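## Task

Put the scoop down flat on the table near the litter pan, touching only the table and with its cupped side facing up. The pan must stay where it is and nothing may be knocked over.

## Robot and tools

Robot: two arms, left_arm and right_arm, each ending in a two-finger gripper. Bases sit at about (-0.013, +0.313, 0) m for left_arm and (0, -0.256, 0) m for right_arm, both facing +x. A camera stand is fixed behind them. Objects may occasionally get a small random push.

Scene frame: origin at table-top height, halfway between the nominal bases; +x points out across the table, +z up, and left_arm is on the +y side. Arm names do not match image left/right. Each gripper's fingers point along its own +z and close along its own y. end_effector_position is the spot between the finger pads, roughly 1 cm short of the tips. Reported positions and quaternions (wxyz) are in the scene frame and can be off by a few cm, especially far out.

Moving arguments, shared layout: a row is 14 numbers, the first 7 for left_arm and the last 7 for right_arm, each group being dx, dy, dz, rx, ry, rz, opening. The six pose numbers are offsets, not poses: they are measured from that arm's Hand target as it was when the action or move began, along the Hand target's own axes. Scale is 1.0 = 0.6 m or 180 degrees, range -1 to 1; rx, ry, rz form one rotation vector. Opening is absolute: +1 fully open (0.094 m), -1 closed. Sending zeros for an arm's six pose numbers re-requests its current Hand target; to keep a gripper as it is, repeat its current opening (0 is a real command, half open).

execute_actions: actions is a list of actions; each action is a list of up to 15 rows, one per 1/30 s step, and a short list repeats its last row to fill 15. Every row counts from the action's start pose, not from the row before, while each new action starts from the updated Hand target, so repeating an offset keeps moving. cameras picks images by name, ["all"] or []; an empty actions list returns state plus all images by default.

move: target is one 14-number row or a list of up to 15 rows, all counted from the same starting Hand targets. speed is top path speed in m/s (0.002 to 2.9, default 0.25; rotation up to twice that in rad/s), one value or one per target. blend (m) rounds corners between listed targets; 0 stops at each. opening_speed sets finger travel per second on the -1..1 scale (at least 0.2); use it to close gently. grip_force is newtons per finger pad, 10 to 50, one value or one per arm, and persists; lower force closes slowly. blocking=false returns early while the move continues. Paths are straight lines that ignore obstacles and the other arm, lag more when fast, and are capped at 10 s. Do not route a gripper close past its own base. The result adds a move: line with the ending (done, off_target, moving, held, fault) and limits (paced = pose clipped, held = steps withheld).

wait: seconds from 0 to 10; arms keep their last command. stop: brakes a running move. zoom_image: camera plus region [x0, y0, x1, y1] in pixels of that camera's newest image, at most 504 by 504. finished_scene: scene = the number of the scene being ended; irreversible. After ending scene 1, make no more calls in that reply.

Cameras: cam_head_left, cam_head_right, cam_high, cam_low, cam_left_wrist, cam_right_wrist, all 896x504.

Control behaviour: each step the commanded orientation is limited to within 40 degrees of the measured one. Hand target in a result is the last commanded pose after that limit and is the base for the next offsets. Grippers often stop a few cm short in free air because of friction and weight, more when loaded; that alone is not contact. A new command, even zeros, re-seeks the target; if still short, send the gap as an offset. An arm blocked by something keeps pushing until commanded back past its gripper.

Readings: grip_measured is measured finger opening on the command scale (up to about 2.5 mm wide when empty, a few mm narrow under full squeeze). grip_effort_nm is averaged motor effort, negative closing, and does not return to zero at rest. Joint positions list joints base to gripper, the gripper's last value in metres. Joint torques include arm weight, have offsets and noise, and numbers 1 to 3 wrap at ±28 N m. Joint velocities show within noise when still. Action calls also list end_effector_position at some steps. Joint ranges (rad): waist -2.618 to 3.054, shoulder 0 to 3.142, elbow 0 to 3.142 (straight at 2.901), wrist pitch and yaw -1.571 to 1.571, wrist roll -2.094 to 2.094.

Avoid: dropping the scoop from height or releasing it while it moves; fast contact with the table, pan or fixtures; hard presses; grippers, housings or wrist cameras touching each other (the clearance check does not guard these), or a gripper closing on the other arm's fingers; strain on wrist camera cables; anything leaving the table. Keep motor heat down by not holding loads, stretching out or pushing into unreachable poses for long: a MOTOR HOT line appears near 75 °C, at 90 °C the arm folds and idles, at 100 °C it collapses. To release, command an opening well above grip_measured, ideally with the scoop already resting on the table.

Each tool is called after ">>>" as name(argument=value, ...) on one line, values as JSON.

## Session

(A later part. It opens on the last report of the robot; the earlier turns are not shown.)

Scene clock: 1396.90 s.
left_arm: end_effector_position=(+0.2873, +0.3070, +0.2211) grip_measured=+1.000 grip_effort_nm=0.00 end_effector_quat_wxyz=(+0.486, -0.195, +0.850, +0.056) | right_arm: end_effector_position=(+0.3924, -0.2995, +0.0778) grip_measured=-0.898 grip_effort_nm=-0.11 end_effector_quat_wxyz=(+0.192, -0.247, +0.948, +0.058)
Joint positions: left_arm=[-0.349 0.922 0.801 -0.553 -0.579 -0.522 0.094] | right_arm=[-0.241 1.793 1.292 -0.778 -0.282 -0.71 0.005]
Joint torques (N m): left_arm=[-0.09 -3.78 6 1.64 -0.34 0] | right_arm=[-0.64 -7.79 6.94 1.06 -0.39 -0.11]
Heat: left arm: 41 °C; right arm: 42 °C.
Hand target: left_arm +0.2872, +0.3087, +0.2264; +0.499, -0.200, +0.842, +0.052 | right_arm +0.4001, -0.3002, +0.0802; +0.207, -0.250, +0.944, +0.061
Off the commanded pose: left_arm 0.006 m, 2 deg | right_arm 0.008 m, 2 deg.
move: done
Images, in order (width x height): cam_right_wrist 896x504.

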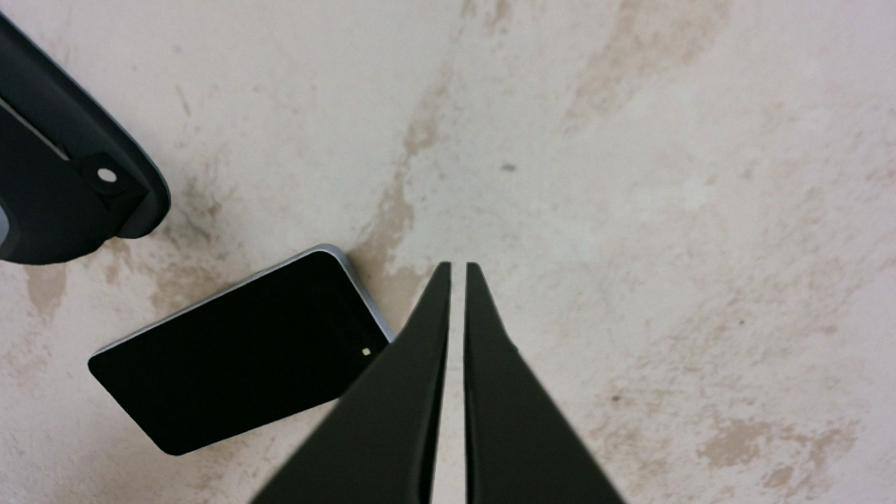

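>>> execute_actions(actions=[])

Scene clock: 1428.17 s.
left_arm: end_effector_position=(+0.2873, +0.3070, +0.2211) grip_measured=+1.000 grip_effort_nm=0.00 end_effector_quat_wxyz=(+0.486, -0.195, +0.850, +0.056) | right_arm: end_effector_position=(+0.3925, -0.2996, +0.0778) grip_measured=-0.898 grip_effort_nm=-0.11 end_effector_quat_wxyz=(+0.192, -0.247, +0.948, +0.058)
Joint positions: left_arm=[-0.349 0.922 0.801 -0.553 -0.579 -0.522 0.094] | right_arm=[-0.241 1.793 1.292 -0.777 -0.282 -0.71 0.005]
Joint velocities: within noise
Joint torques (N m): left_arm=[-0.13 -3.71 6.09 1.64 -0.34 -0.01] | right_arm=[-0.66 -7.76 6.91 1.06 -0.4 -0.12]
Heat: left arm: 41 °C; right arm: 42 °C.
Hand target: left_arm +0.2872, +0.3087, +0.2264; +0.499, -0.200, +0.842, +0.052 | right_arm +0.4001, -0.3002, +0.0802; +0.207, -0.250, +0.944, +0.061
Tool commands: left_gripper/opening=+1.0 right_gripper/opening=-0.9
Off the commanded pose: left_arm 0.006 m, 2 deg | right_arm 0.008 m, 2 deg.

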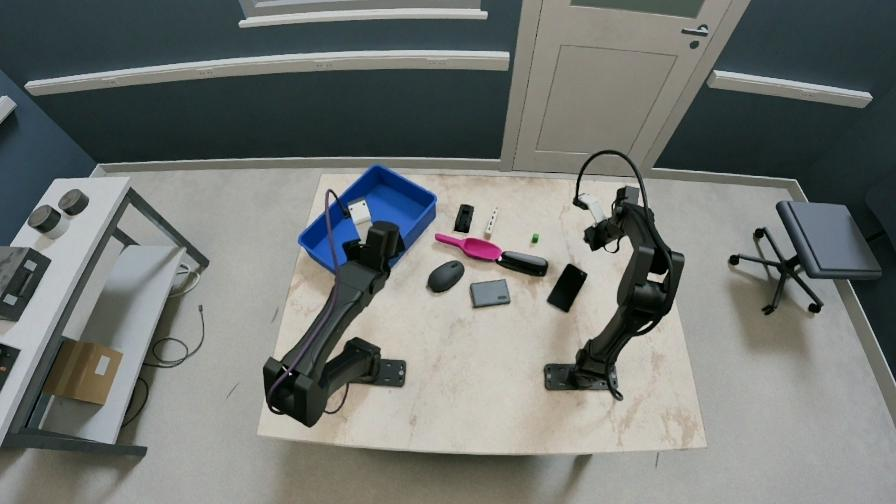

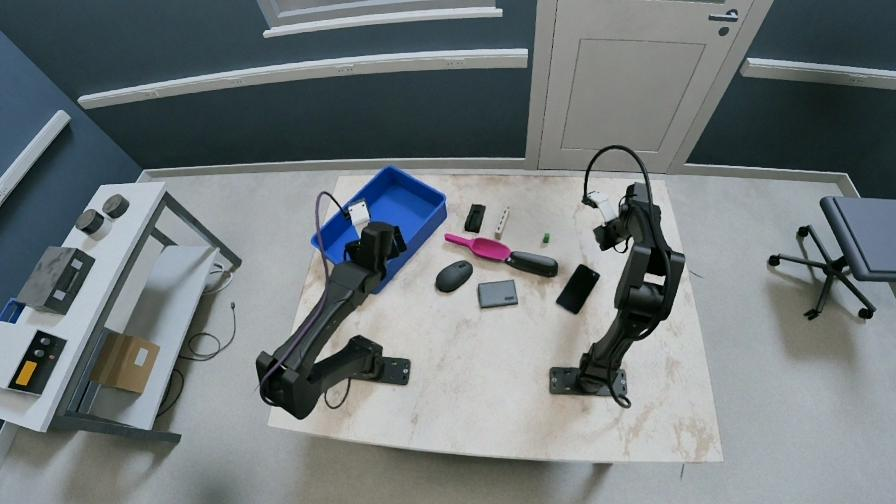

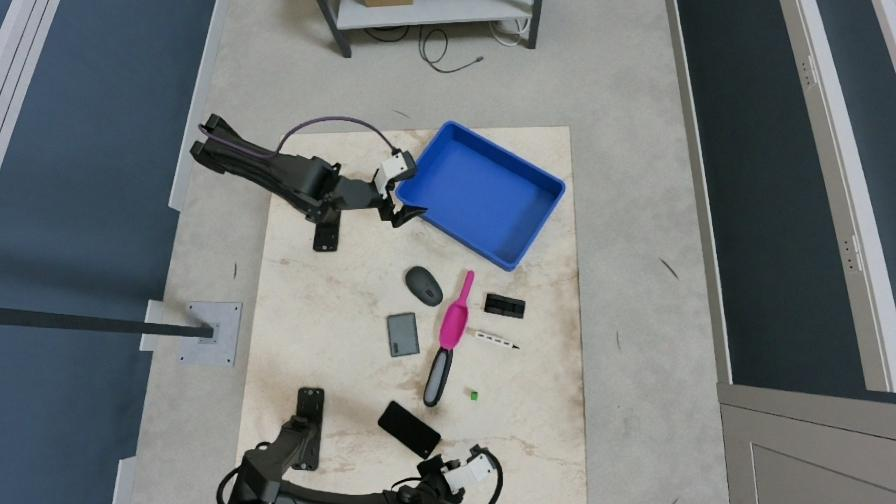

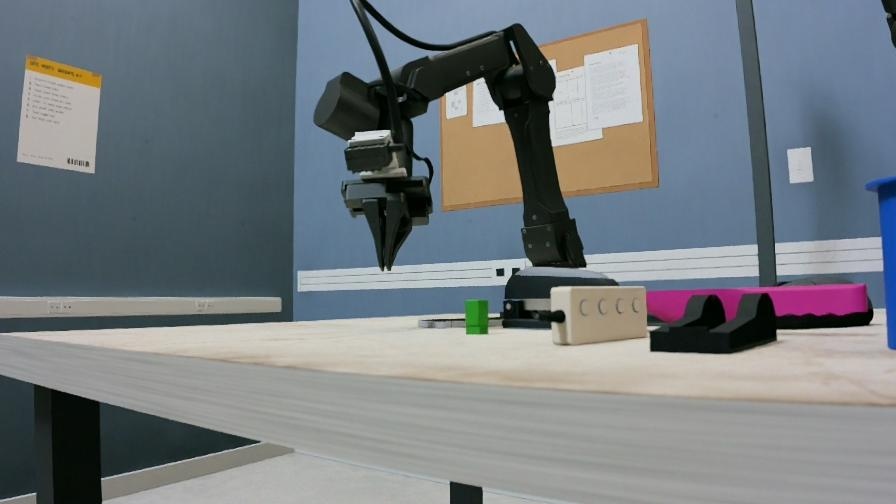

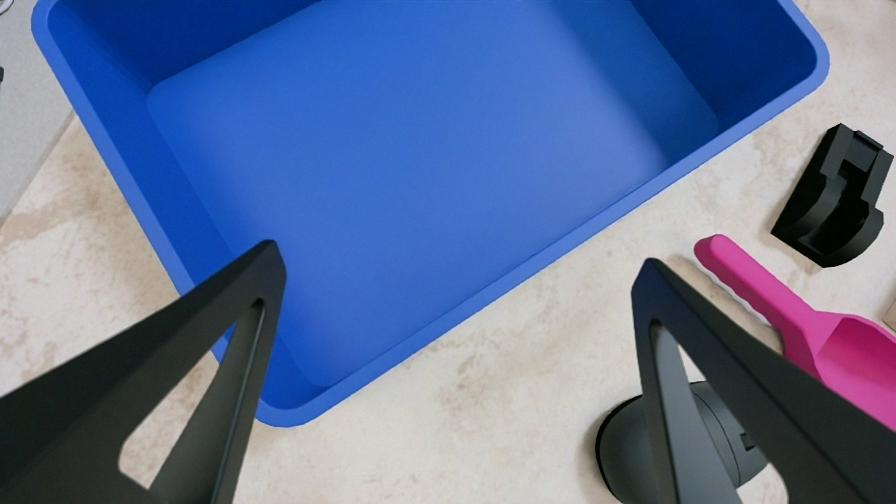

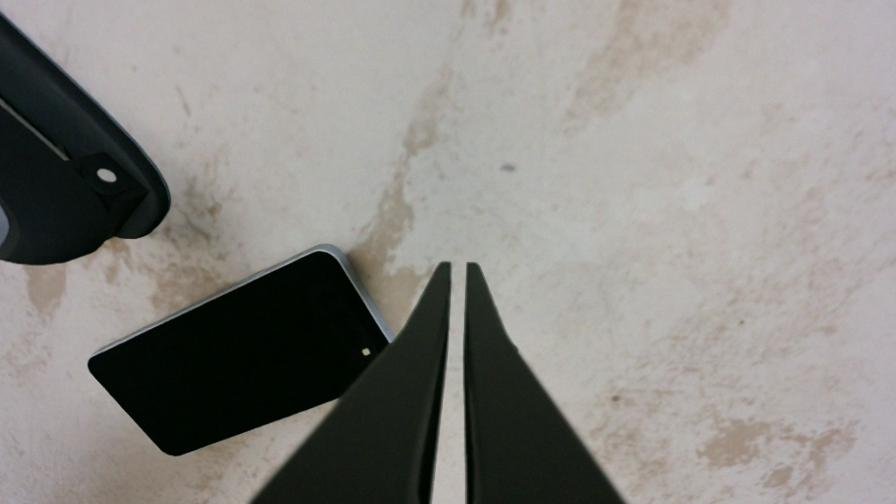

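>>> move(target=[0,0,0,0,0,0,1, 0.0281,-0.0008,0.0605,0,0,0,-0.9], speed=0.06)

Scene clock: 1440.20 s.
left_arm: end_effector_position=(+0.2873, +0.3070, +0.2211) grip_measured=+1.000 grip_effort_nm=0.00 end_effector_quat_wxyz=(+0.486, -0.195, +0.850, +0.056) | right_arm: end_effector_position=(+0.3955, -0.3002, +0.0423) grip_measured=-0.898 grip_effort_nm=-0.11 end_effector_quat_wxyz=(+0.197, -0.248, +0.947, +0.055)
Joint positions: left_arm=[-0.349 0.922 0.801 -0.553 -0.579 -0.522 0.094] | right_arm=[-0.241 1.838 1.196 -0.624 -0.283 -0.71 0.005]
Joint torques (N m): left_arm=[-0.08 -3.74 6.11 1.67 -0.33 -0.01] | right_arm=[-0.64 -7.49 6.05 1.08 -0.38 -0.11]
Heat: left arm: 41 °C; right arm: 41 °C.
Hand target: left_arm +0.2872, +0.3087, +0.2264; +0.499, -0.200, +0.842, +0.052 | right_arm +0.4001, -0.3002, +0.0402; +0.207, -0.250, +0.944, +0.061
Off the commanded pose: left_arm 0.006 m, 2 deg | right_arm 0.005 m, 1 deg.
move: done

>>> move(target=[0,0,0,0,0,0,1, 0.01404,-0.0004,0.03024,0,0,0,-0.9], speed=0.03, cameras=["cam_low","cam_right_wrist"])

Scene clock: 1444.60 s.
left_arm: end_effector_position=(+0.2873, +0.3070, +0.2211) grip_measured=+1.000 grip_effort_nm=-0.01 end_effector_quat_wxyz=(+0.486, -0.195, +0.850, +0.056) | right_arm: end_effector_position=(+0.3962, -0.3004, +0.0232) grip_measured=-0.898 grip_effort_nm=-0.11 end_effector_quat_wxyz=(+0.198, -0.248, +0.947, +0.054)
Joint positions: left_arm=[-0.349 0.922 0.801 -0.553 -0.579 -0.522 0.094] | right_arm=[-0.241 1.871 1.154 -0.548 -0.283 -0.71 0.005]
Joint torques (N m): left_arm=[-0.05 -3.77 6 1.65 -0.34 0] | right_arm=[-0.66 -7.5 5.79 1.08 -0.38 -0.12]
Heat: left arm: 41 °C; right arm: 41 °C.
Hand target: left_arm +0.2872, +0.3087, +0.2264; +0.499, -0.200, +0.842, +0.052 | right_arm +0.4000, -0.3002, +0.0201; +0.207, -0.250, +0.944, +0.061
Off the commanded pose: left_arm 0.006 m, 2 deg | right_arm 0.005 m, 1 deg.
move: done
Images, in order (width x height): cam_low 896x504, cam_right_wrist 896x504.

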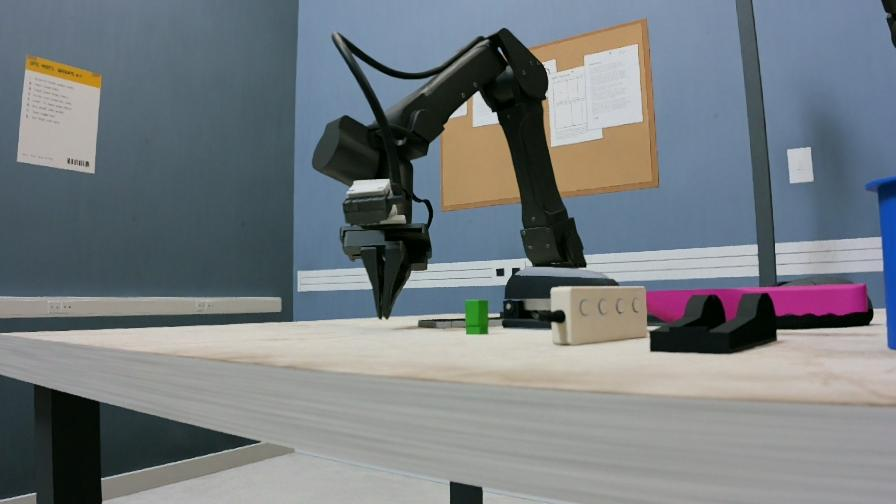

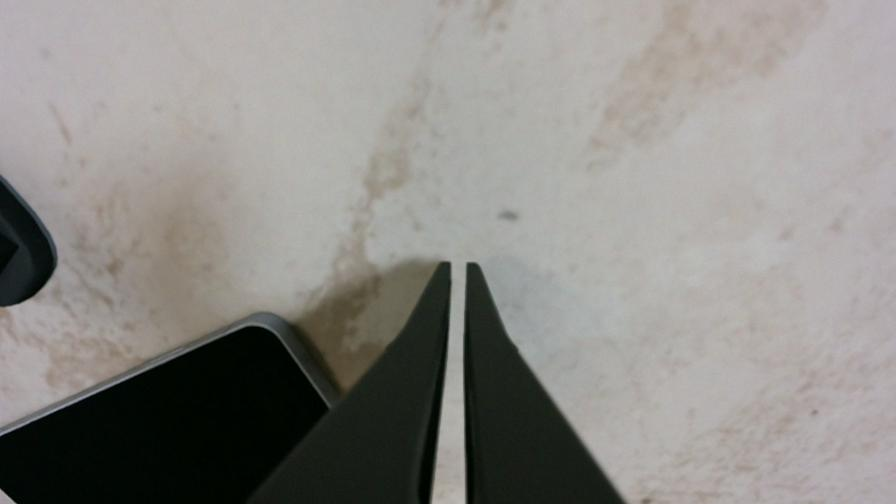

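>>> move(target=[0,0,0,0,0,0,1, 0.0035,-0.0001,0.00756,0,0,0,-0.9], speed=0.02)

>>> move(target=[0,0,0,0,0,0,1, 0.0035,-0.0001,0.00756,0,0,0,-0.9], speed=0.02)

Scene clock: 1448.20 s.
left_arm: end_effector_position=(+0.2873, +0.3070, +0.2211) grip_measured=+1.000 grip_effort_nm=0.00 end_effector_quat_wxyz=(+0.486, -0.195, +0.850, +0.056) | right_arm: end_effector_position=(+0.3963, -0.3004, +0.0183) grip_measured=-0.898 grip_effort_nm=-0.11 end_effector_quat_wxyz=(+0.198, -0.248, +0.947, +0.054)
Joint positions: left_arm=[-0.349 0.922 0.801 -0.553 -0.579 -0.522 0.094] | right_arm=[-0.241 1.88 1.145 -0.529 -0.283 -0.71 0.005]
Joint torques (N m): left_arm=[-0.02 -3.75 6.06 1.65 -0.33 0] | right_arm=[-0.65 -7.49 5.71 1.12 -0.39 -0.11]
Heat: left arm: 41 °C; right arm: 42 °C.
Hand target: left_arm +0.2872, +0.3087, +0.2264; +0.499, -0.200, +0.842, +0.052 | right_arm +0.4001, -0.3003, +0.0152; +0.207, -0.250, +0.944, +0.061
Off the commanded pose: left_arm 0.006 m, 2 deg | right_arm 0.005 m, 1 deg.
move: done

Scene clock: 1449.13 s.
left_arm: end_effector_position=(+0.2873, +0.3070, +0.2211) grip_measured=+1.000 grip_effort_nm=0.00 end_effector_quat_wxyz=(+0.486, -0.195, +0.850, +0.056) | right_arm: end_effector_position=(+0.3964, -0.3005, +0.0133) grip_measured=-0.898 grip_effort_nm=-0.11 end_effector_quat_wxyz=(+0.198, -0.248, +0.947, +0.054)
Joint positions: left_arm=[-0.349 0.922 0.801 -0.553 -0.579 -0.522 0.094] | right_arm=[-0.241 1.889 1.135 -0.509 -0.283 -0.71 0.005]
Joint torques (N m): left_arm=[-0.08 -3.67 6.09 1.66 -0.33 0.01] | right_arm=[-0.68 -7.51 5.71 1.13 -0.39 -0.11]
Heat: left arm: 41 °C; right arm: 42 °C.
Hand target: left_arm +0.2872, +0.3087, +0.2264; +0.499, -0.200, +0.842, +0.052 | right_arm +0.4001, -0.3003, +0.0101; +0.207, -0.250, +0.944, +0.061
Off the commanded pose: left_arm 0.006 m, 2 deg | right_arm 0.005 m, 1 deg.
move: done

>>> move(target=[0,0,0,0,0,0,1, 0.0021,-0.0001,0.00454,0,0,0,-0.9], speed=0.02)

>>> move(target=[0,0,0,0,0,0,1, 0.0021,-0.0001,0.00454,0,0,0,-0.9], speed=0.02, cameras=["cam_right_wrist","cam_low"])

Scene clock: 1453.43 s.
left_arm: end_effector_position=(+0.2873, +0.3070, +0.2211) grip_measured=+1.000 grip_effort_nm=0.00 end_effector_quat_wxyz=(+0.486, -0.195, +0.850, +0.056) | right_arm: end_effector_position=(+0.3978, -0.3007, +0.0122) grip_measured=-0.898 grip_effort_nm=-0.11 end_effector_quat_wxyz=(+0.201, -0.249, +0.946, +0.053)
Joint positions: left_arm=[-0.349 0.922 0.801 -0.553 -0.579 -0.522 0.094] | right_arm=[-0.241 1.892 1.131 -0.497 -0.283 -0.71 0.005]
Joint torques (N m): left_arm=[-0.13 -3.71 6.08 1.67 -0.32 0.02] | right_arm=[-0.68 -7.2 5.53 1.1 -0.37 -0.11]
Heat: left arm: 41 °C; right arm: 41 °C.
Hand target: left_arm +0.2872, +0.3087, +0.2264; +0.499, -0.200, +0.842, +0.052 | right_arm +0.4001, -0.3002, +0.0071; +0.207, -0.250, +0.944, +0.061
Off the commanded pose: left_arm 0.006 m, 2 deg | right_arm 0.006 m, 1 deg.
move: done

Scene clock: 1454.17 s.
left_arm: end_effector_position=(+0.2873, +0.3070, +0.2211) grip_measured=+1.000 grip_effort_nm=0.00 end_effector_quat_wxyz=(+0.486, -0.195, +0.850, +0.056) | right_arm: end_effector_position=(+0.3984, -0.3003, +0.0118) grip_measured=-0.898 grip_effort_nm=-0.11 end_effector_quat_wxyz=(+0.203, -0.249, +0.945, +0.054)
Joint positions: left_arm=[-0.349 0.922 0.801 -0.553 -0.579 -0.522 0.094] | right_arm=[-0.241 1.893 1.13 -0.49 -0.286 -0.71 0.005]
Joint torques (N m): left_arm=[-0.08 -3.73 6.11 1.64 -0.34 0.01] | right_arm=[-0.65 -6.91 5.24 1.16 -0.33 -0.11]
Heat: left arm: 41 °C; right arm: 41 °C.
Hand target: left_arm +0.2872, +0.3087, +0.2264; +0.499, -0.200, +0.842, +0.052 | right_arm +0.4000, -0.3002, +0.0040; +0.206, -0.250, +0.944, +0.061
Off the commanded pose: left_arm 0.006 m, 2 deg | right_arm 0.008 m, 1 deg.
move: done
Images, in order (width x height): cam_low 896x504, cam_right_wrist 896x504.

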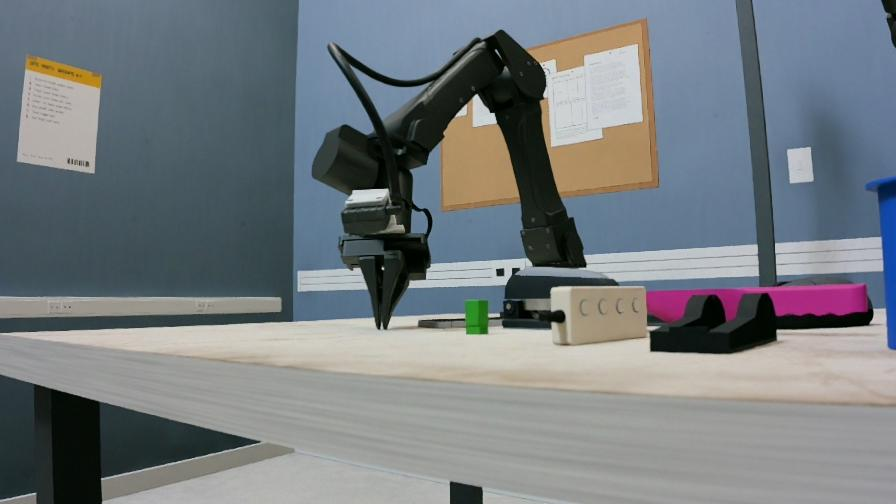

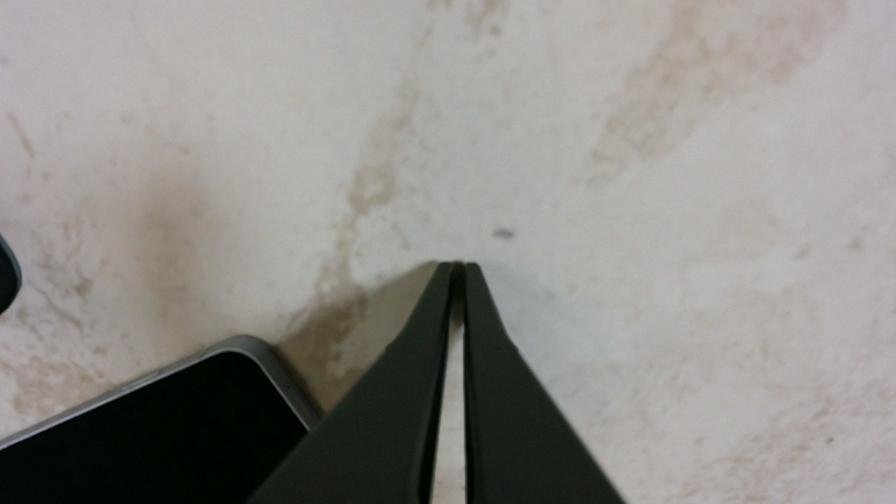

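>>> move(target=[0.2115,-0.1083,-0.0180,0.0972,0.3295,0.2397,-0.9, -0.0702,0.0019,-0.1512,0,0,0,-0.9], speed=0.15, opening_speed=1.0, cameras=["cam_left_wrist","cam_high"])

Scene clock: 1524.37 s.
left_arm: end_effector_position=(+0.2458, +0.2162, +0.1255) grip_measured=-0.897 grip_effort_nm=-0.15 end_effector_quat_wxyz=(-0.004, +0.173, +0.985, +0.006) | right_arm: end_effector_position=(+0.3889, -0.2979, +0.0755) grip_measured=-0.898 grip_effort_nm=-0.11 end_effector_quat_wxyz=(+0.168, -0.245, +0.952, +0.073)
Joint positions: left_arm=[-0.359 1.597 1.331 -1.314 -0.01 -0.018 0.005] | right_arm=[-0.241 1.827 1.338 -0.847 -0.286 -0.71 0.005]
Joint torques (N m): left_arm=[-0.88 -6.01 8.66 0.21 0.09 0.09] | right_arm=[-0.61 -13.01 8.83 0.73 -0.35 -0.12]
Heat: left arm: 41 °C; right arm: 42 °C.
Hand target: left_arm +0.2500, +0.2101, +0.1299; +0.000, +0.182, +0.983, +0.000 | right_arm +0.4001, -0.3002, +0.1041; +0.207, -0.250, +0.944, +0.061
Off the commanded pose: left_arm 0.009 m, 1 deg | right_arm 0.031 m, 5 deg.
move: off_target (right_arm)
Images, in order (width x height): cam_high 896x504, cam_left_wrist 896x504.

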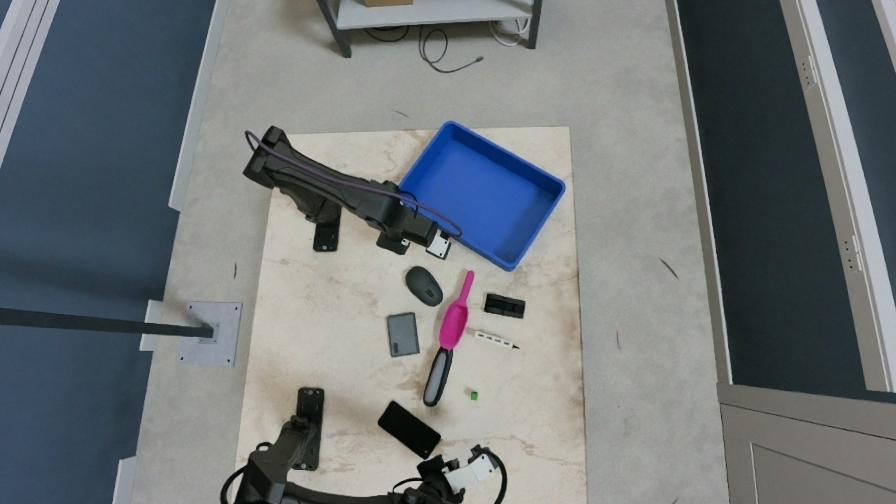

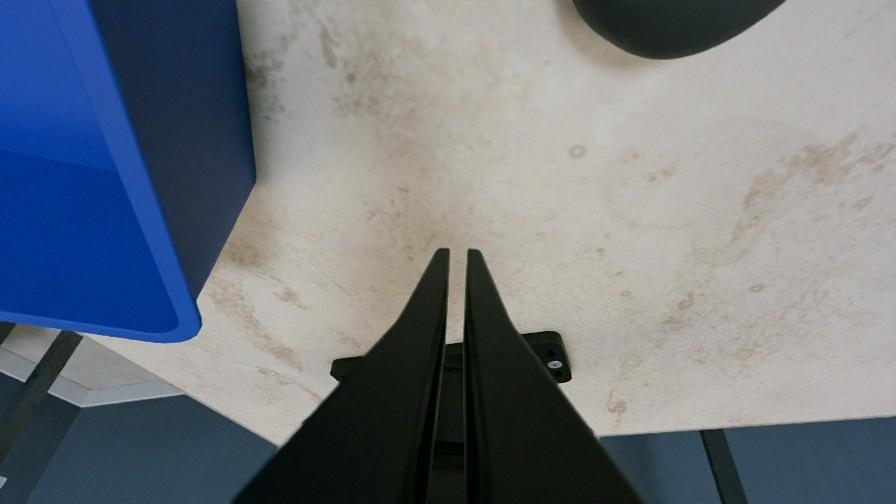

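>>> move(target=[0,0,0.1083,0,0,0,-0.9, 0,0,0,0,0,0,-0.9], speed=0.06)

>>> move(target=[0,0,0.0167,0,0,0,-0.9, 0,0,0,0,0,0,-0.9], speed=0.02, cameras=["cam_left_wrist"])

Scene clock: 1534.03 s.
left_arm: end_effector_position=(+0.2497, +0.2146, +0.0708) grip_measured=-0.897 grip_effort_nm=-0.15 end_effector_quat_wxyz=(+0.002, +0.174, +0.985, +0.005) | right_arm: end_effector_position=(+0.3888, -0.2979, +0.0755) grip_measured=-0.898 grip_effort_nm=-0.11 end_effector_quat_wxyz=(+0.168, -0.245, +0.952, +0.073)
Joint positions: left_arm=[-0.359 1.631 1.147 -1.086 -0.01 -0.018 0.005] | right_arm=[-0.241 1.827 1.338 -0.847 -0.286 -0.71 0.005]
Joint torques (N m): left_arm=[-0.88 -6.19 4.86 0.47 0.08 0.1] | right_arm=[-0.68 -13.01 8.84 0.73 -0.33 -0.11]
Heat: left arm: 39 °C; right arm: 43 °C.
Hand target: left_arm +0.2500, +0.2101, +0.0649; +0.000, +0.182, +0.983, +0.000 | right_arm +0.4001, -0.3002, +0.1041; +0.207, -0.250, +0.944, +0.061
Off the commanded pose: left_arm 0.007 m, 1 deg | right_arm 0.031 m, 5 deg.
move: off_target (right_arm)

Scene clock: 1535.03 s.
left_arm: end_effector_position=(+0.2502, +0.2144, +0.0612) grip_measured=-0.897 grip_effort_nm=-0.15 end_effector_quat_wxyz=(+0.003, +0.174, +0.985, +0.005) | right_arm: end_effector_position=(+0.3888, -0.2979, +0.0755) grip_measured=-0.898 grip_effort_nm=-0.11 end_effector_quat_wxyz=(+0.168, -0.245, +0.952, +0.073)
Joint positions: left_arm=[-0.359 1.641 1.119 -1.045 -0.01 -0.018 0.005] | right_arm=[-0.241 1.827 1.338 -0.847 -0.286 -0.71 0.005]
Joint torques (N m): left_arm=[-0.92 -6.13 4.75 0.52 0.08 0.1] | right_arm=[-0.68 -13.01 8.8 0.74 -0.35 -0.11]
Heat: left arm: 39 °C; right arm: 43 °C.
Hand target: left_arm +0.2501, +0.2101, +0.0549; +0.000, +0.182, +0.983, +0.000 | right_arm +0.4001, -0.3002, +0.1041; +0.207, -0.250, +0.944, +0.061
Off the commanded pose: left_arm 0.008 m, 1 deg | right_arm 0.031 m, 5 deg.
move: off_target (right_arm)
Images, in order (width x height): cam_left_wrist 896x504.

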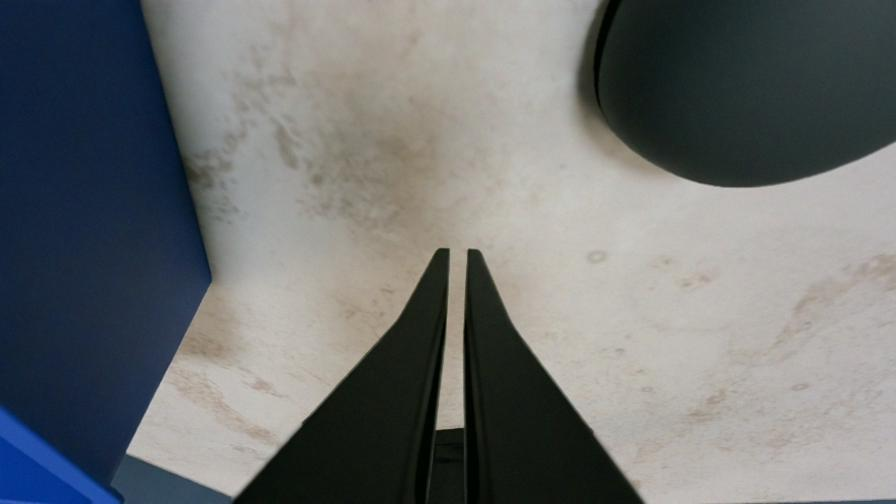

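>>> move(target=[0,0,0.0167,0,0,0,-0.9, 0,0,0,0,0,0,-0.9], speed=0.02)

>>> move(target=[0,0,0.0083,0,0,0,-0.9, 0,0,0,0,0,0,-0.9], speed=0.02)

>>> move(target=[0,0,0.0083,0,0,0,-0.9, 0,0,0,0,0,0,-0.9], speed=0.02, cameras=["cam_left_wrist"])

Scene clock: 1540.20 s.
left_arm: end_effector_position=(+0.2505, +0.2143, +0.0513) grip_measured=-0.897 grip_effort_nm=-0.15 end_effector_quat_wxyz=(+0.003, +0.174, +0.985, +0.005) | right_arm: end_effector_position=(+0.3888, -0.2979, +0.0755) grip_measured=-0.898 grip_effort_nm=-0.11 end_effector_quat_wxyz=(+0.168, -0.245, +0.952, +0.073)
Joint positions: left_arm=[-0.359 1.653 1.091 -1.005 -0.01 -0.017 0.005] | right_arm=[-0.241 1.827 1.338 -0.847 -0.286 -0.71 0.005]
Joint torques (N m): left_arm=[-0.88 -6.17 4.62 0.46 0.08 0.1] | right_arm=[-0.65 -13.03 8.8 0.73 -0.33 -0.12]
Heat: left arm: 39 °C; right arm: 43 °C.
Hand target: left_arm +0.2501, +0.2101, +0.0448; +0.000, +0.182, +0.983, +0.000 | right_arm +0.4001, -0.3002, +0.1041; +0.207, -0.250, +0.944, +0.061
Off the commanded pose: left_arm 0.008 m, 1 deg | right_arm 0.031 m, 5 deg.
move: off_target (right_arm)

Scene clock: 1541.07 s.
left_arm: end_effector_position=(+0.2506, +0.2142, +0.0465) grip_measured=-0.897 grip_effort_nm=-0.15 end_effector_quat_wxyz=(+0.003, +0.174, +0.985, +0.005) | right_arm: end_effector_position=(+0.3888, -0.2979, +0.0755) grip_measured=-0.898 grip_effort_nm=-0.11 end_effector_quat_wxyz=(+0.168, -0.245, +0.952, +0.073)
Joint positions: left_arm=[-0.359 1.659 1.077 -0.985 -0.01 -0.017 0.005] | right_arm=[-0.241 1.827 1.338 -0.847 -0.286 -0.71 0.005]
Joint torques (N m): left_arm=[-0.81 -6.23 4.56 0.4 0.09 0.1] | right_arm=[-0.65 -13.01 8.77 0.73 -0.34 -0.11]
Heat: left arm: 39 °C; right arm: 43 °C.
Hand target: left_arm +0.2501, +0.2101, +0.0399; +0.000, +0.182, +0.983, +0.000 | right_arm +0.4001, -0.3002, +0.1041; +0.207, -0.250, +0.944, +0.061
Off the commanded pose: left_arm 0.008 m, 1 deg | right_arm 0.031 m, 5 deg.
move: off_target (right_arm)

Scene clock: 1541.97 s.
left_arm: end_effector_position=(+0.2507, +0.2142, +0.0414) grip_measured=-0.897 grip_effort_nm=-0.15 end_effector_quat_wxyz=(+0.003, +0.174, +0.985, +0.005) | right_arm: end_effector_position=(+0.3888, -0.2979, +0.0755) grip_measured=-0.898 grip_effort_nm=-0.11 end_effector_quat_wxyz=(+0.168, -0.245, +0.952, +0.073)
Joint positions: left_arm=[-0.359 1.667 1.064 -0.964 -0.01 -0.017 0.005] | right_arm=[-0.241 1.827 1.338 -0.847 -0.286 -0.71 0.005]
Joint torques (N m): left_arm=[-0.88 -6.16 4.57 0.53 0.09 0.08] | right_arm=[-0.68 -13.01 8.8 0.74 -0.34 -0.12]
Heat: left arm: 39 °C; right arm: 43 °C.
Hand target: left_arm +0.2501, +0.2101, +0.0348; +0.000, +0.182, +0.983, +0.000 | right_arm +0.4001, -0.3002, +0.1041; +0.207, -0.250, +0.944, +0.061
Off the commanded pose: left_arm 0.008 m, 1 deg | right_arm 0.031 m, 5 deg.
move: off_target (right_arm)
Images, in order (width x height): cam_left_wrist 896x504.

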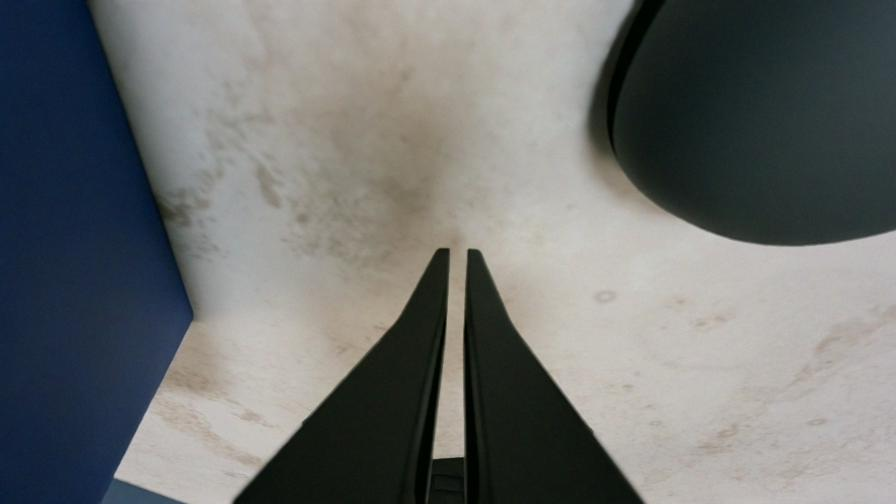

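>>> move(target=[0,0,0.0083,0,0,0,-0.9, 0,0,0,0,0,0,-0.9], speed=0.02)

>>> move(target=[0,0,0.0067,0,0,0,-0.9, 0,0,0,0,0,0,-0.9], speed=0.02)

>>> move(target=[0,0,0.0067,0,0,0,-0.9, 0,0,0,0,0,0,-0.9], speed=0.02)

>>> move(target=[0,0,0.005,0,0,0,-0.9, 0,0,0,0,0,0,-0.9], speed=0.02, cameras=["cam_left_wrist"])

Scene clock: 1548.30 s.
left_arm: end_effector_position=(+0.2508, +0.2142, +0.0365) grip_measured=-0.897 grip_effort_nm=-0.15 end_effector_quat_wxyz=(+0.003, +0.174, +0.985, +0.005) | right_arm: end_effector_position=(+0.3888, -0.2979, +0.0755) grip_measured=-0.898 grip_effort_nm=-0.11 end_effector_quat_wxyz=(+0.168, -0.245, +0.952, +0.073)
Joint positions: left_arm=[-0.359 1.674 1.051 -0.944 -0.01 -0.017 0.005] | right_arm=[-0.241 1.827 1.338 -0.847 -0.286 -0.71 0.005]
Joint torques (N m): left_arm=[-0.85 -6.26 4.52 0.46 0.09 0.09] | right_arm=[-0.62 -13.01 8.79 0.74 -0.34 -0.11]
Heat: left arm: 38 °C; right arm: 43 °C.
Hand target: left_arm +0.2501, +0.2101, +0.0299; +0.000, +0.182, +0.983, +0.000 | right_arm +0.4001, -0.3002, +0.1041; +0.207, -0.250, +0.944, +0.061
Off the commanded pose: left_arm 0.008 m, 1 deg | right_arm 0.031 m, 5 deg.
move: off_target (right_arm)

Scene clock: 1549.13 s.
left_arm: end_effector_position=(+0.2509, +0.2141, +0.0326) grip_measured=-0.897 grip_effort_nm=-0.15 end_effector_quat_wxyz=(+0.003, +0.174, +0.985, +0.004) | right_arm: end_effector_position=(+0.3888, -0.2979, +0.0755) grip_measured=-0.898 grip_effort_nm=-0.11 end_effector_quat_wxyz=(+0.168, -0.245, +0.952, +0.073)
Joint positions: left_arm=[-0.359 1.68 1.041 -0.928 -0.01 -0.017 0.005] | right_arm=[-0.241 1.827 1.338 -0.847 -0.286 -0.71 0.005]
Joint torques (N m): left_arm=[-0.85 -6.15 4.42 0.47 0.1 0.09] | right_arm=[-0.65 -13.03 8.79 0.74 -0.35 -0.12]
Heat: left arm: 38 °C; right arm: 43 °C.
Hand target: left_arm +0.2501, +0.2101, +0.0259; +0.000, +0.182, +0.983, +0.000 | right_arm +0.4001, -0.3002, +0.1041; +0.207, -0.250, +0.944, +0.061
Off the commanded pose: left_arm 0.008 m, 1 deg | right_arm 0.031 m, 5 deg.
move: off_target (right_arm)

Scene clock: 1549.97 s.
left_arm: end_effector_position=(+0.2510, +0.2141, +0.0285) grip_measured=-0.897 grip_effort_nm=-0.15 end_effector_quat_wxyz=(+0.003, +0.174, +0.985, +0.005) | right_arm: end_effector_position=(+0.3888, -0.2979, +0.0755) grip_measured=-0.898 grip_effort_nm=-0.11 end_effector_quat_wxyz=(+0.168, -0.245, +0.952, +0.073)
Joint positions: left_arm=[-0.359 1.687 1.031 -0.911 -0.01 -0.017 0.005] | right_arm=[-0.241 1.827 1.338 -0.847 -0.286 -0.71 0.005]
Joint torques (N m): left_arm=[-0.87 -6.26 4.38 0.48 0.08 0.08] | right_arm=[-0.65 -13.03 8.77 0.74 -0.34 -0.11]
Heat: left arm: 38 °C; right arm: 44 °C.
Hand target: left_arm +0.2501, +0.2101, +0.0219; +0.000, +0.182, +0.983, +0.000 | right_arm +0.4001, -0.3002, +0.1041; +0.207, -0.250, +0.944, +0.061
Off the commanded pose: left_arm 0.008 m, 1 deg | right_arm 0.031 m, 5 deg.
move: off_target (right_arm)

Scene clock: 1550.80 s.
left_arm: end_effector_position=(+0.2514, +0.2139, +0.0268) grip_measured=-0.897 grip_effort_nm=-0.15 end_effector_quat_wxyz=(+0.005, +0.174, +0.985, +0.004) | right_arm: end_effector_position=(+0.3888, -0.2979, +0.0755) grip_measured=-0.898 grip_effort_nm=-0.11 end_effector_quat_wxyz=(+0.168, -0.245, +0.952, +0.073)
Joint positions: left_arm=[-0.359 1.687 1.024 -0.899 -0.01 -0.017 0.005] | right_arm=[-0.241 1.827 1.338 -0.847 -0.286 -0.71 0.005]
Joint torques (N m): left_arm=[-0.85 -5.79 4.41 0.51 0.09 0.09] | right_arm=[-0.61 -13.03 8.79 0.73 -0.34 -0.11]
Heat: left arm: 38 °C; right arm: 44 °C.
Hand target: left_arm +0.2501, +0.2101, +0.0189; +0.000, +0.182, +0.983, +0.000 | right_arm +0.4001, -0.3002, +0.1041; +0.207, -0.250, +0.944, +0.061
Off the commanded pose: left_arm 0.009 m, 1 deg | right_arm 0.031 m, 5 deg.
move: off_target (right_arm)
Images, in order (width x height): cam_left_wrist 896x504.

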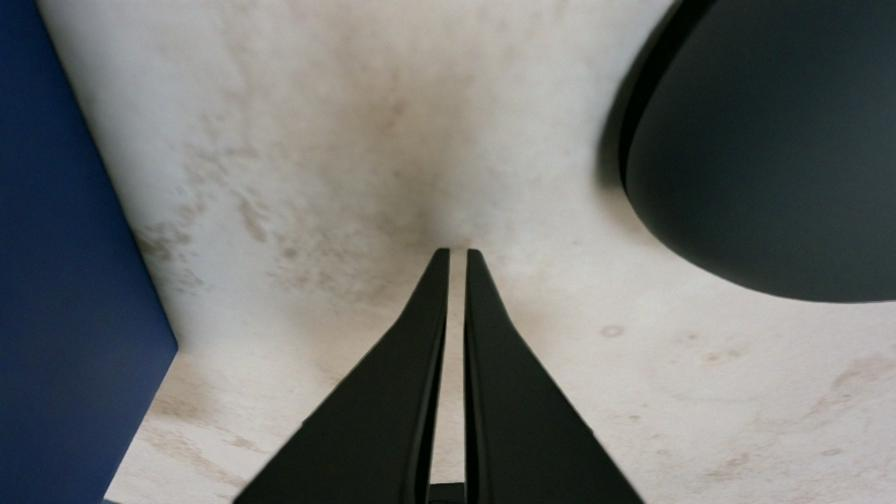

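>>> move(target=[0,0,0.005,0,0,0,-0.9, 0,0,0,0,0,0,-0.9], speed=0.02)

Scene clock: 1555.43 s.
left_arm: end_effector_position=(+0.2512, +0.2140, +0.0226) grip_measured=-0.897 grip_effort_nm=-0.15 end_effector_quat_wxyz=(+0.003, +0.174, +0.985, +0.004) | right_arm: end_effector_position=(+0.3888, -0.2979, +0.0755) grip_measured=-0.898 grip_effort_nm=-0.11 end_effector_quat_wxyz=(+0.168, -0.245, +0.952, +0.073)
Joint positions: left_arm=[-0.359 1.697 1.017 -0.886 -0.01 -0.017 0.005] | right_arm=[-0.241 1.827 1.338 -0.847 -0.286 -0.71 0.005]
Joint torques (N m): left_arm=[-0.8 -6.27 4.33 0.48 0.07 0.1] | right_arm=[-0.62 -12.97 8.76 0.73 -0.32 -0.11]
Heat: left arm: 38 °C; right arm: 44 °C.
Hand target: left_arm +0.2501, +0.2101, +0.0159; +0.000, +0.182, +0.983, +0.000 | right_arm +0.4001, -0.3002, +0.1041; +0.207, -0.250, +0.944, +0.061
Off the commanded pose: left_arm 0.008 m, 1 deg | right_arm 0.031 m, 5 deg.
move: off_target (right_arm)

>>> move(target=[0,0,0.005,0,0,0,-0.9, 0,0,0,0,0,0,-0.9], speed=0.02)

>>> move(target=[0,0,0.005,0,0,0,-0.9, 0,0,0,0,0,0,-0.9], speed=0.02, cameras=["cam_left_wrist"])

Scene clock: 1560.07 s.
left_arm: end_effector_position=(+0.2513, +0.2139, +0.0196) grip_measured=-0.897 grip_effort_nm=-0.15 end_effector_quat_wxyz=(+0.003, +0.174, +0.985, +0.004) | right_arm: end_effector_position=(+0.3888, -0.2979, +0.0755) grip_measured=-0.898 grip_effort_nm=-0.11 end_effector_quat_wxyz=(+0.168, -0.245, +0.952, +0.073)
Joint positions: left_arm=[-0.359 1.703 1.01 -0.874 -0.01 -0.017 0.005] | right_arm=[-0.241 1.827 1.338 -0.847 -0.286 -0.71 0.005]
Joint torques (N m): left_arm=[-0.87 -6.31 4.3 0.57 0.11 0.1] | right_arm=[-0.59 -13.05 8.77 0.74 -0.35 -0.11]
Heat: left arm: 38 °C; right arm: 44 °C.
Hand target: left_arm +0.2501, +0.2101, +0.0129; +0.000, +0.182, +0.983, +0.000 | right_arm +0.4001, -0.3002, +0.1041; +0.207, -0.250, +0.944, +0.061
Off the commanded pose: left_arm 0.008 m, 1 deg | right_arm 0.031 m, 5 deg.
move: off_target (right_arm)

Scene clock: 1560.93 s.
left_arm: end_effector_position=(+0.2514, +0.2139, +0.0166) grip_measured=-0.897 grip_effort_nm=-0.15 end_effector_quat_wxyz=(+0.003, +0.174, +0.985, +0.004) | right_arm: end_effector_position=(+0.3888, -0.2979, +0.0755) grip_measured=-0.898 grip_effort_nm=-0.11 end_effector_quat_wxyz=(+0.168, -0.245, +0.952, +0.073)
Joint positions: left_arm=[-0.359 1.708 1.003 -0.862 -0.01 -0.017 0.005] | right_arm=[-0.241 1.827 1.338 -0.847 -0.286 -0.71 0.005]
Joint torques (N m): left_arm=[-0.87 -6.32 4.21 0.46 0.09 0.1] | right_arm=[-0.69 -13.03 8.83 0.73 -0.34 -0.11]
Heat: left arm: 38 °C; right arm: 44 °C.
Hand target: left_arm +0.2501, +0.2101, +0.0099; +0.000, +0.182, +0.983, +0.000 | right_arm +0.4001, -0.3002, +0.1041; +0.207, -0.250, +0.944, +0.061
Off the commanded pose: left_arm 0.008 m, 1 deg | right_arm 0.031 m, 5 deg.
move: off_target (right_arm)
Images, in order (width x height): cam_left_wrist 896x504.

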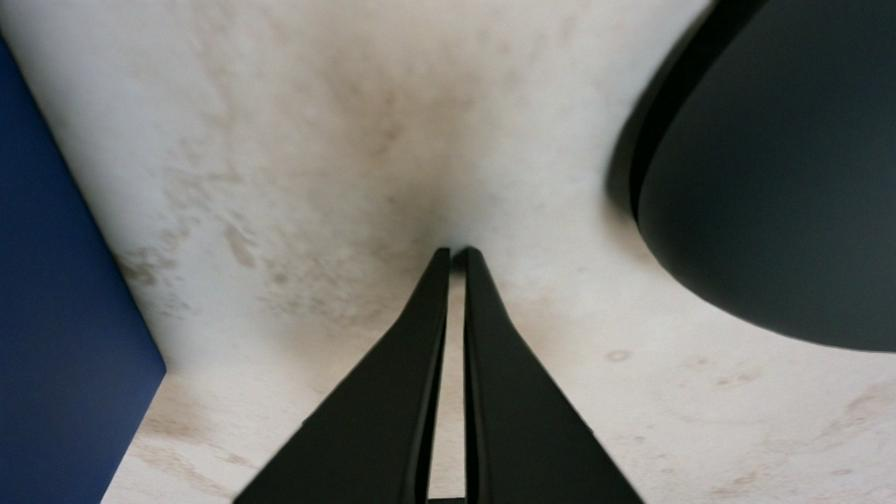

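>>> move(target=[0,0,0.005,0,0,0,-0.9, 0,0,0,0,0,0,-0.9], speed=0.02)

>>> move(target=[0,0,0.005,0,0,0,-0.9, 0,0,0,0,0,0,-0.9], speed=0.02, cameras=["cam_left_wrist"])

Scene clock: 1565.07 s.
left_arm: end_effector_position=(+0.2515, +0.2139, +0.0148) grip_measured=-0.897 grip_effort_nm=-0.15 end_effector_quat_wxyz=(+0.004, +0.174, +0.985, +0.004) | right_arm: end_effector_position=(+0.3888, -0.2979, +0.0755) grip_measured=-0.898 grip_effort_nm=-0.11 end_effector_quat_wxyz=(+0.168, -0.245, +0.952, +0.073)
Joint positions: left_arm=[-0.359 1.71 0.997 -0.851 -0.01 -0.017 0.005] | right_arm=[-0.241 1.827 1.338 -0.847 -0.286 -0.71 0.005]
Joint torques (N m): left_arm=[-0.88 -5.97 4.21 0.52 0.08 0.09] | right_arm=[-0.66 -13.04 8.79 0.74 -0.32 -0.11]
Heat: left arm: 37 °C; right arm: 44 °C.
Hand target: left_arm +0.2502, +0.2101, +0.0069; +0.000, +0.182, +0.983, +0.000 | right_arm +0.4001, -0.3002, +0.1041; +0.207, -0.250, +0.944, +0.061
Off the commanded pose: left_arm 0.009 m, 1 deg | right_arm 0.031 m, 5 deg.
move: off_target (right_arm)

Scene clock: 1565.77 s.
left_arm: end_effector_position=(+0.2517, +0.2138, +0.0148) grip_measured=-0.897 grip_effort_nm=-0.15 end_effector_quat_wxyz=(+0.005, +0.174, +0.985, +0.004) | right_arm: end_effector_position=(+0.3888, -0.2979, +0.0755) grip_measured=-0.898 grip_effort_nm=-0.11 end_effector_quat_wxyz=(+0.168, -0.245, +0.952, +0.073)
Joint positions: left_arm=[-0.359 1.71 0.997 -0.85 -0.01 -0.017 0.005] | right_arm=[-0.241 1.827 1.338 -0.847 -0.286 -0.71 0.005]
Joint torques (N m): left_arm=[-0.84 -5.52 3.6 0.62 0.09 0.1] | right_arm=[-0.66 -13.05 8.77 0.74 -0.35 -0.12]
Heat: left arm: 37 °C; right arm: 44 °C.
Hand target: left_arm +0.2501, +0.2101, +0.0039; +0.000, +0.182, +0.983, +0.000 | right_arm +0.4001, -0.3002, +0.1041; +0.207, -0.250, +0.944, +0.061
Off the commanded pose: left_arm 0.012 m, 1 deg | right_arm 0.031 m, 5 deg.
move: off_target (left_arm, right_arm)
Images, in order (width x height): cam_left_wrist 896x504.

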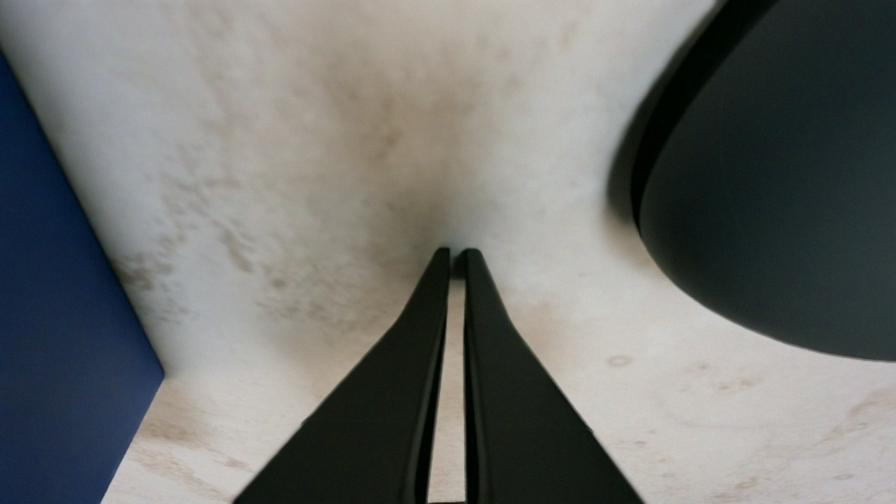

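>>> move(target=[[0,0,-0.2268,0,0,0,-0.9, 0,0,0,0,0,0,-0.9],[-0.2626,-0.0334,-0.1935,0,0,0.494,0.0, 0,0,0,0,0,0,-0.9]], speed=0.15, blend=[0.03,0], cameras=["cam_left_wrist","cam_high"])

Scene clock: 1673.47 s.
left_arm: end_effector_position=(+0.3908, +0.1410, +0.1248) grip_measured=-0.003 grip_effort_nm=0.14 end_effector_quat_wxyz=(+0.005, +0.813, +0.582, +0.009) | right_arm: end_effector_position=(+0.3888, -0.2979, +0.0755) grip_measured=-0.898 grip_effort_nm=-0.11 end_effector_quat_wxyz=(+0.168, -0.245, +0.952, +0.073)
Joint positions: left_arm=[-0.4 2.262 2.235 -1.525 -0.01 1.491 0.047] | right_arm=[-0.241 1.827 1.338 -0.847 -0.286 -0.71 0.005]
Joint torques (N m): left_arm=[-0.95 -10.92 8.47 0.13 0.07 0.11] | right_arm=[-0.61 -13.03 8.79 0.73 -0.35 -0.11]
Heat: left arm: 37 °C; right arm: 44 °C.
Hand target: left_arm +0.3901, +0.1351, +0.1199; +0.000, +0.818, +0.575, +0.000 | right_arm +0.4001, -0.3002, +0.1041; +0.207, -0.250, +0.944, +0.061
Off the commanded pose: left_arm 0.008 m, 2 deg | right_arm 0.031 m, 5 deg.
move: off_target (right_arm)
Images, in order (width x height): cam_high 896x504, cam_left_wrist 896x504.

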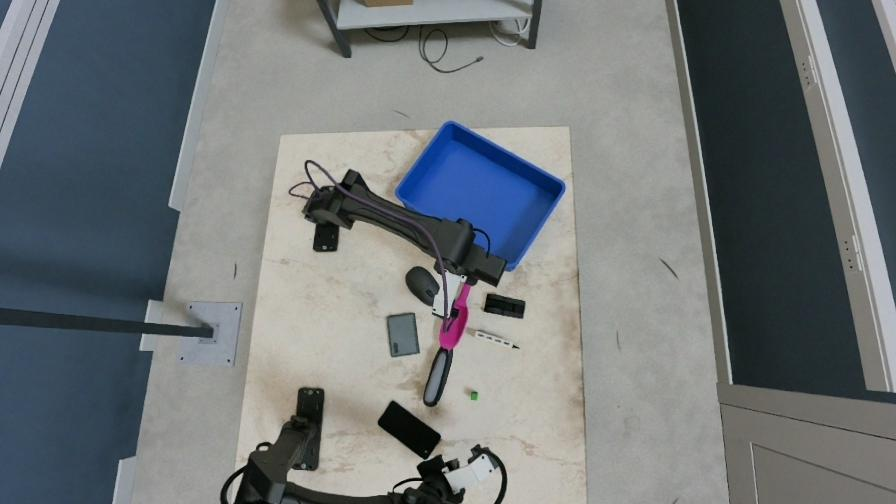

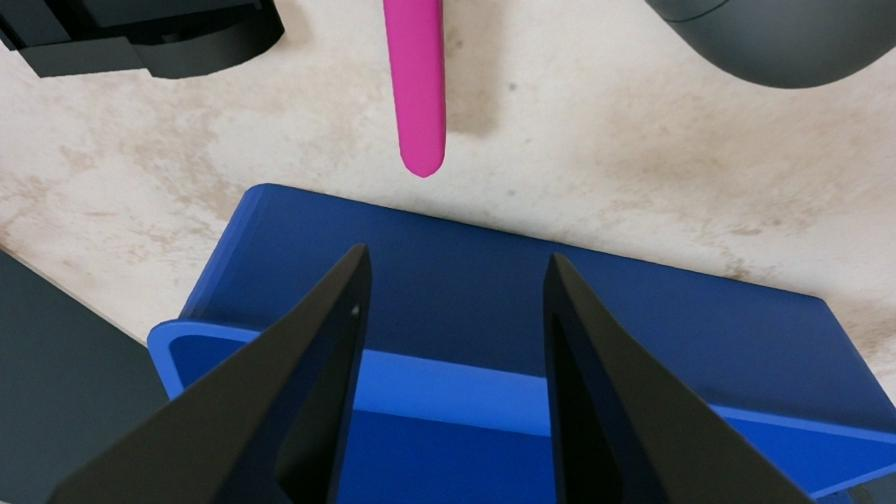

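>>> move(target=[-0.0483,0.0230,0.0665,0,0,0,0.0, 0,0,0,0,0,0,-0.9], speed=0.1, cameras=["cam_left_wrist"])

Scene clock: 1701.13 s.
left_arm: end_effector_position=(+0.3940, +0.1066, +0.0922) grip_measured=-0.003 grip_effort_nm=0.14 end_effector_quat_wxyz=(+0.006, +0.819, +0.573, +0.009) | right_arm: end_effector_position=(+0.3888, -0.2979, +0.0755) grip_measured=-0.898 grip_effort_nm=-0.11 end_effector_quat_wxyz=(+0.168, -0.245, +0.952, +0.073)
Joint positions: left_arm=[-0.467 2.331 2.221 -1.442 -0.01 1.446 0.047] | right_arm=[-0.241 1.827 1.338 -0.847 -0.286 -0.71 0.005]
Joint torques (N m): left_arm=[-0.49 -12.04 5.34 0.42 0.08 -0.09] | right_arm=[-0.64 -13.03 8.84 0.73 -0.36 -0.11]
Heat: left arm: 37 °C; right arm: 45 °C.
Hand target: left_arm +0.3932, +0.1032, +0.0799; +0.000, +0.818, +0.575, +0.000 | right_arm +0.4001, -0.3002, +0.1041; +0.207, -0.250, +0.944, +0.061
Off the commanded pose: left_arm 0.013 m, 1 deg | right_arm 0.031 m, 5 deg.
move: off_target (left_arm, right_arm)
Images, in order (width x height): cam_left_wrist 896x504.

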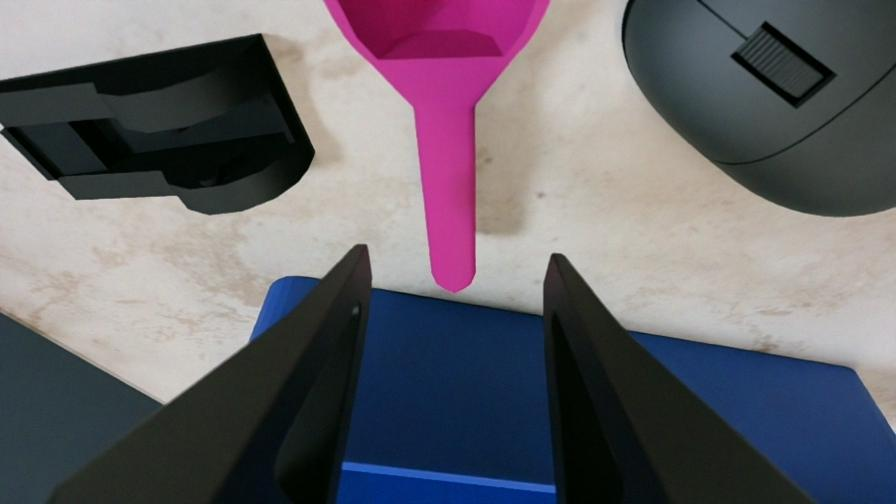

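>>> move(target=[-0.0201,0.0042,0.0748,0,0,0,0.0, 0,0,0,0,0,0,-0.9], speed=0.06, cameras=["cam_left_wrist"])

Scene clock: 1715.87 s.
left_arm: end_effector_position=(+0.3949, +0.0950, +0.0492) grip_measured=-0.003 grip_effort_nm=0.15 end_effector_quat_wxyz=(+0.008, +0.818, +0.575, +0.010) | right_arm: end_effector_position=(+0.3888, -0.2979, +0.0755) grip_measured=-0.898 grip_effort_nm=-0.11 end_effector_quat_wxyz=(+0.168, -0.245, +0.952, +0.073)
Joint positions: left_arm=[-0.488 2.347 2.078 -1.278 -0.01 1.42 0.047] | right_arm=[-0.241 1.827 1.338 -0.847 -0.286 -0.71 0.005]
Joint torques (N m): left_arm=[-0.79 -11.92 5.08 0.43 0.08 -0.07] | right_arm=[-0.62 -13.01 8.8 0.73 -0.35 -0.11]
Heat: left arm: 36 °C; right arm: 45 °C.
Hand target: left_arm +0.3915, +0.0910, +0.0352; +0.000, +0.818, +0.575, +0.000 | right_arm +0.4001, -0.3002, +0.1041; +0.207, -0.250, +0.944, +0.061
Off the commanded pose: left_arm 0.015 m, 1 deg | right_arm 0.031 m, 5 deg.
move: off_target (left_arm, right_arm)
Images, in order (width x height): cam_left_wrist 896x504.

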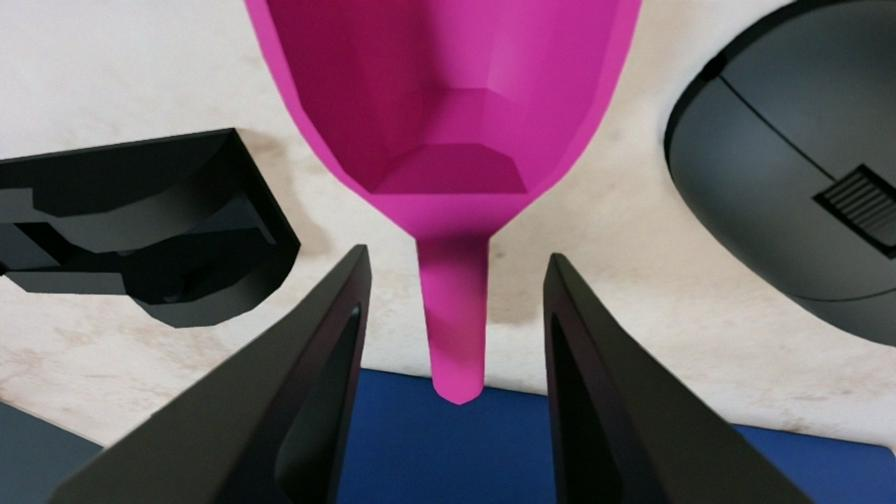

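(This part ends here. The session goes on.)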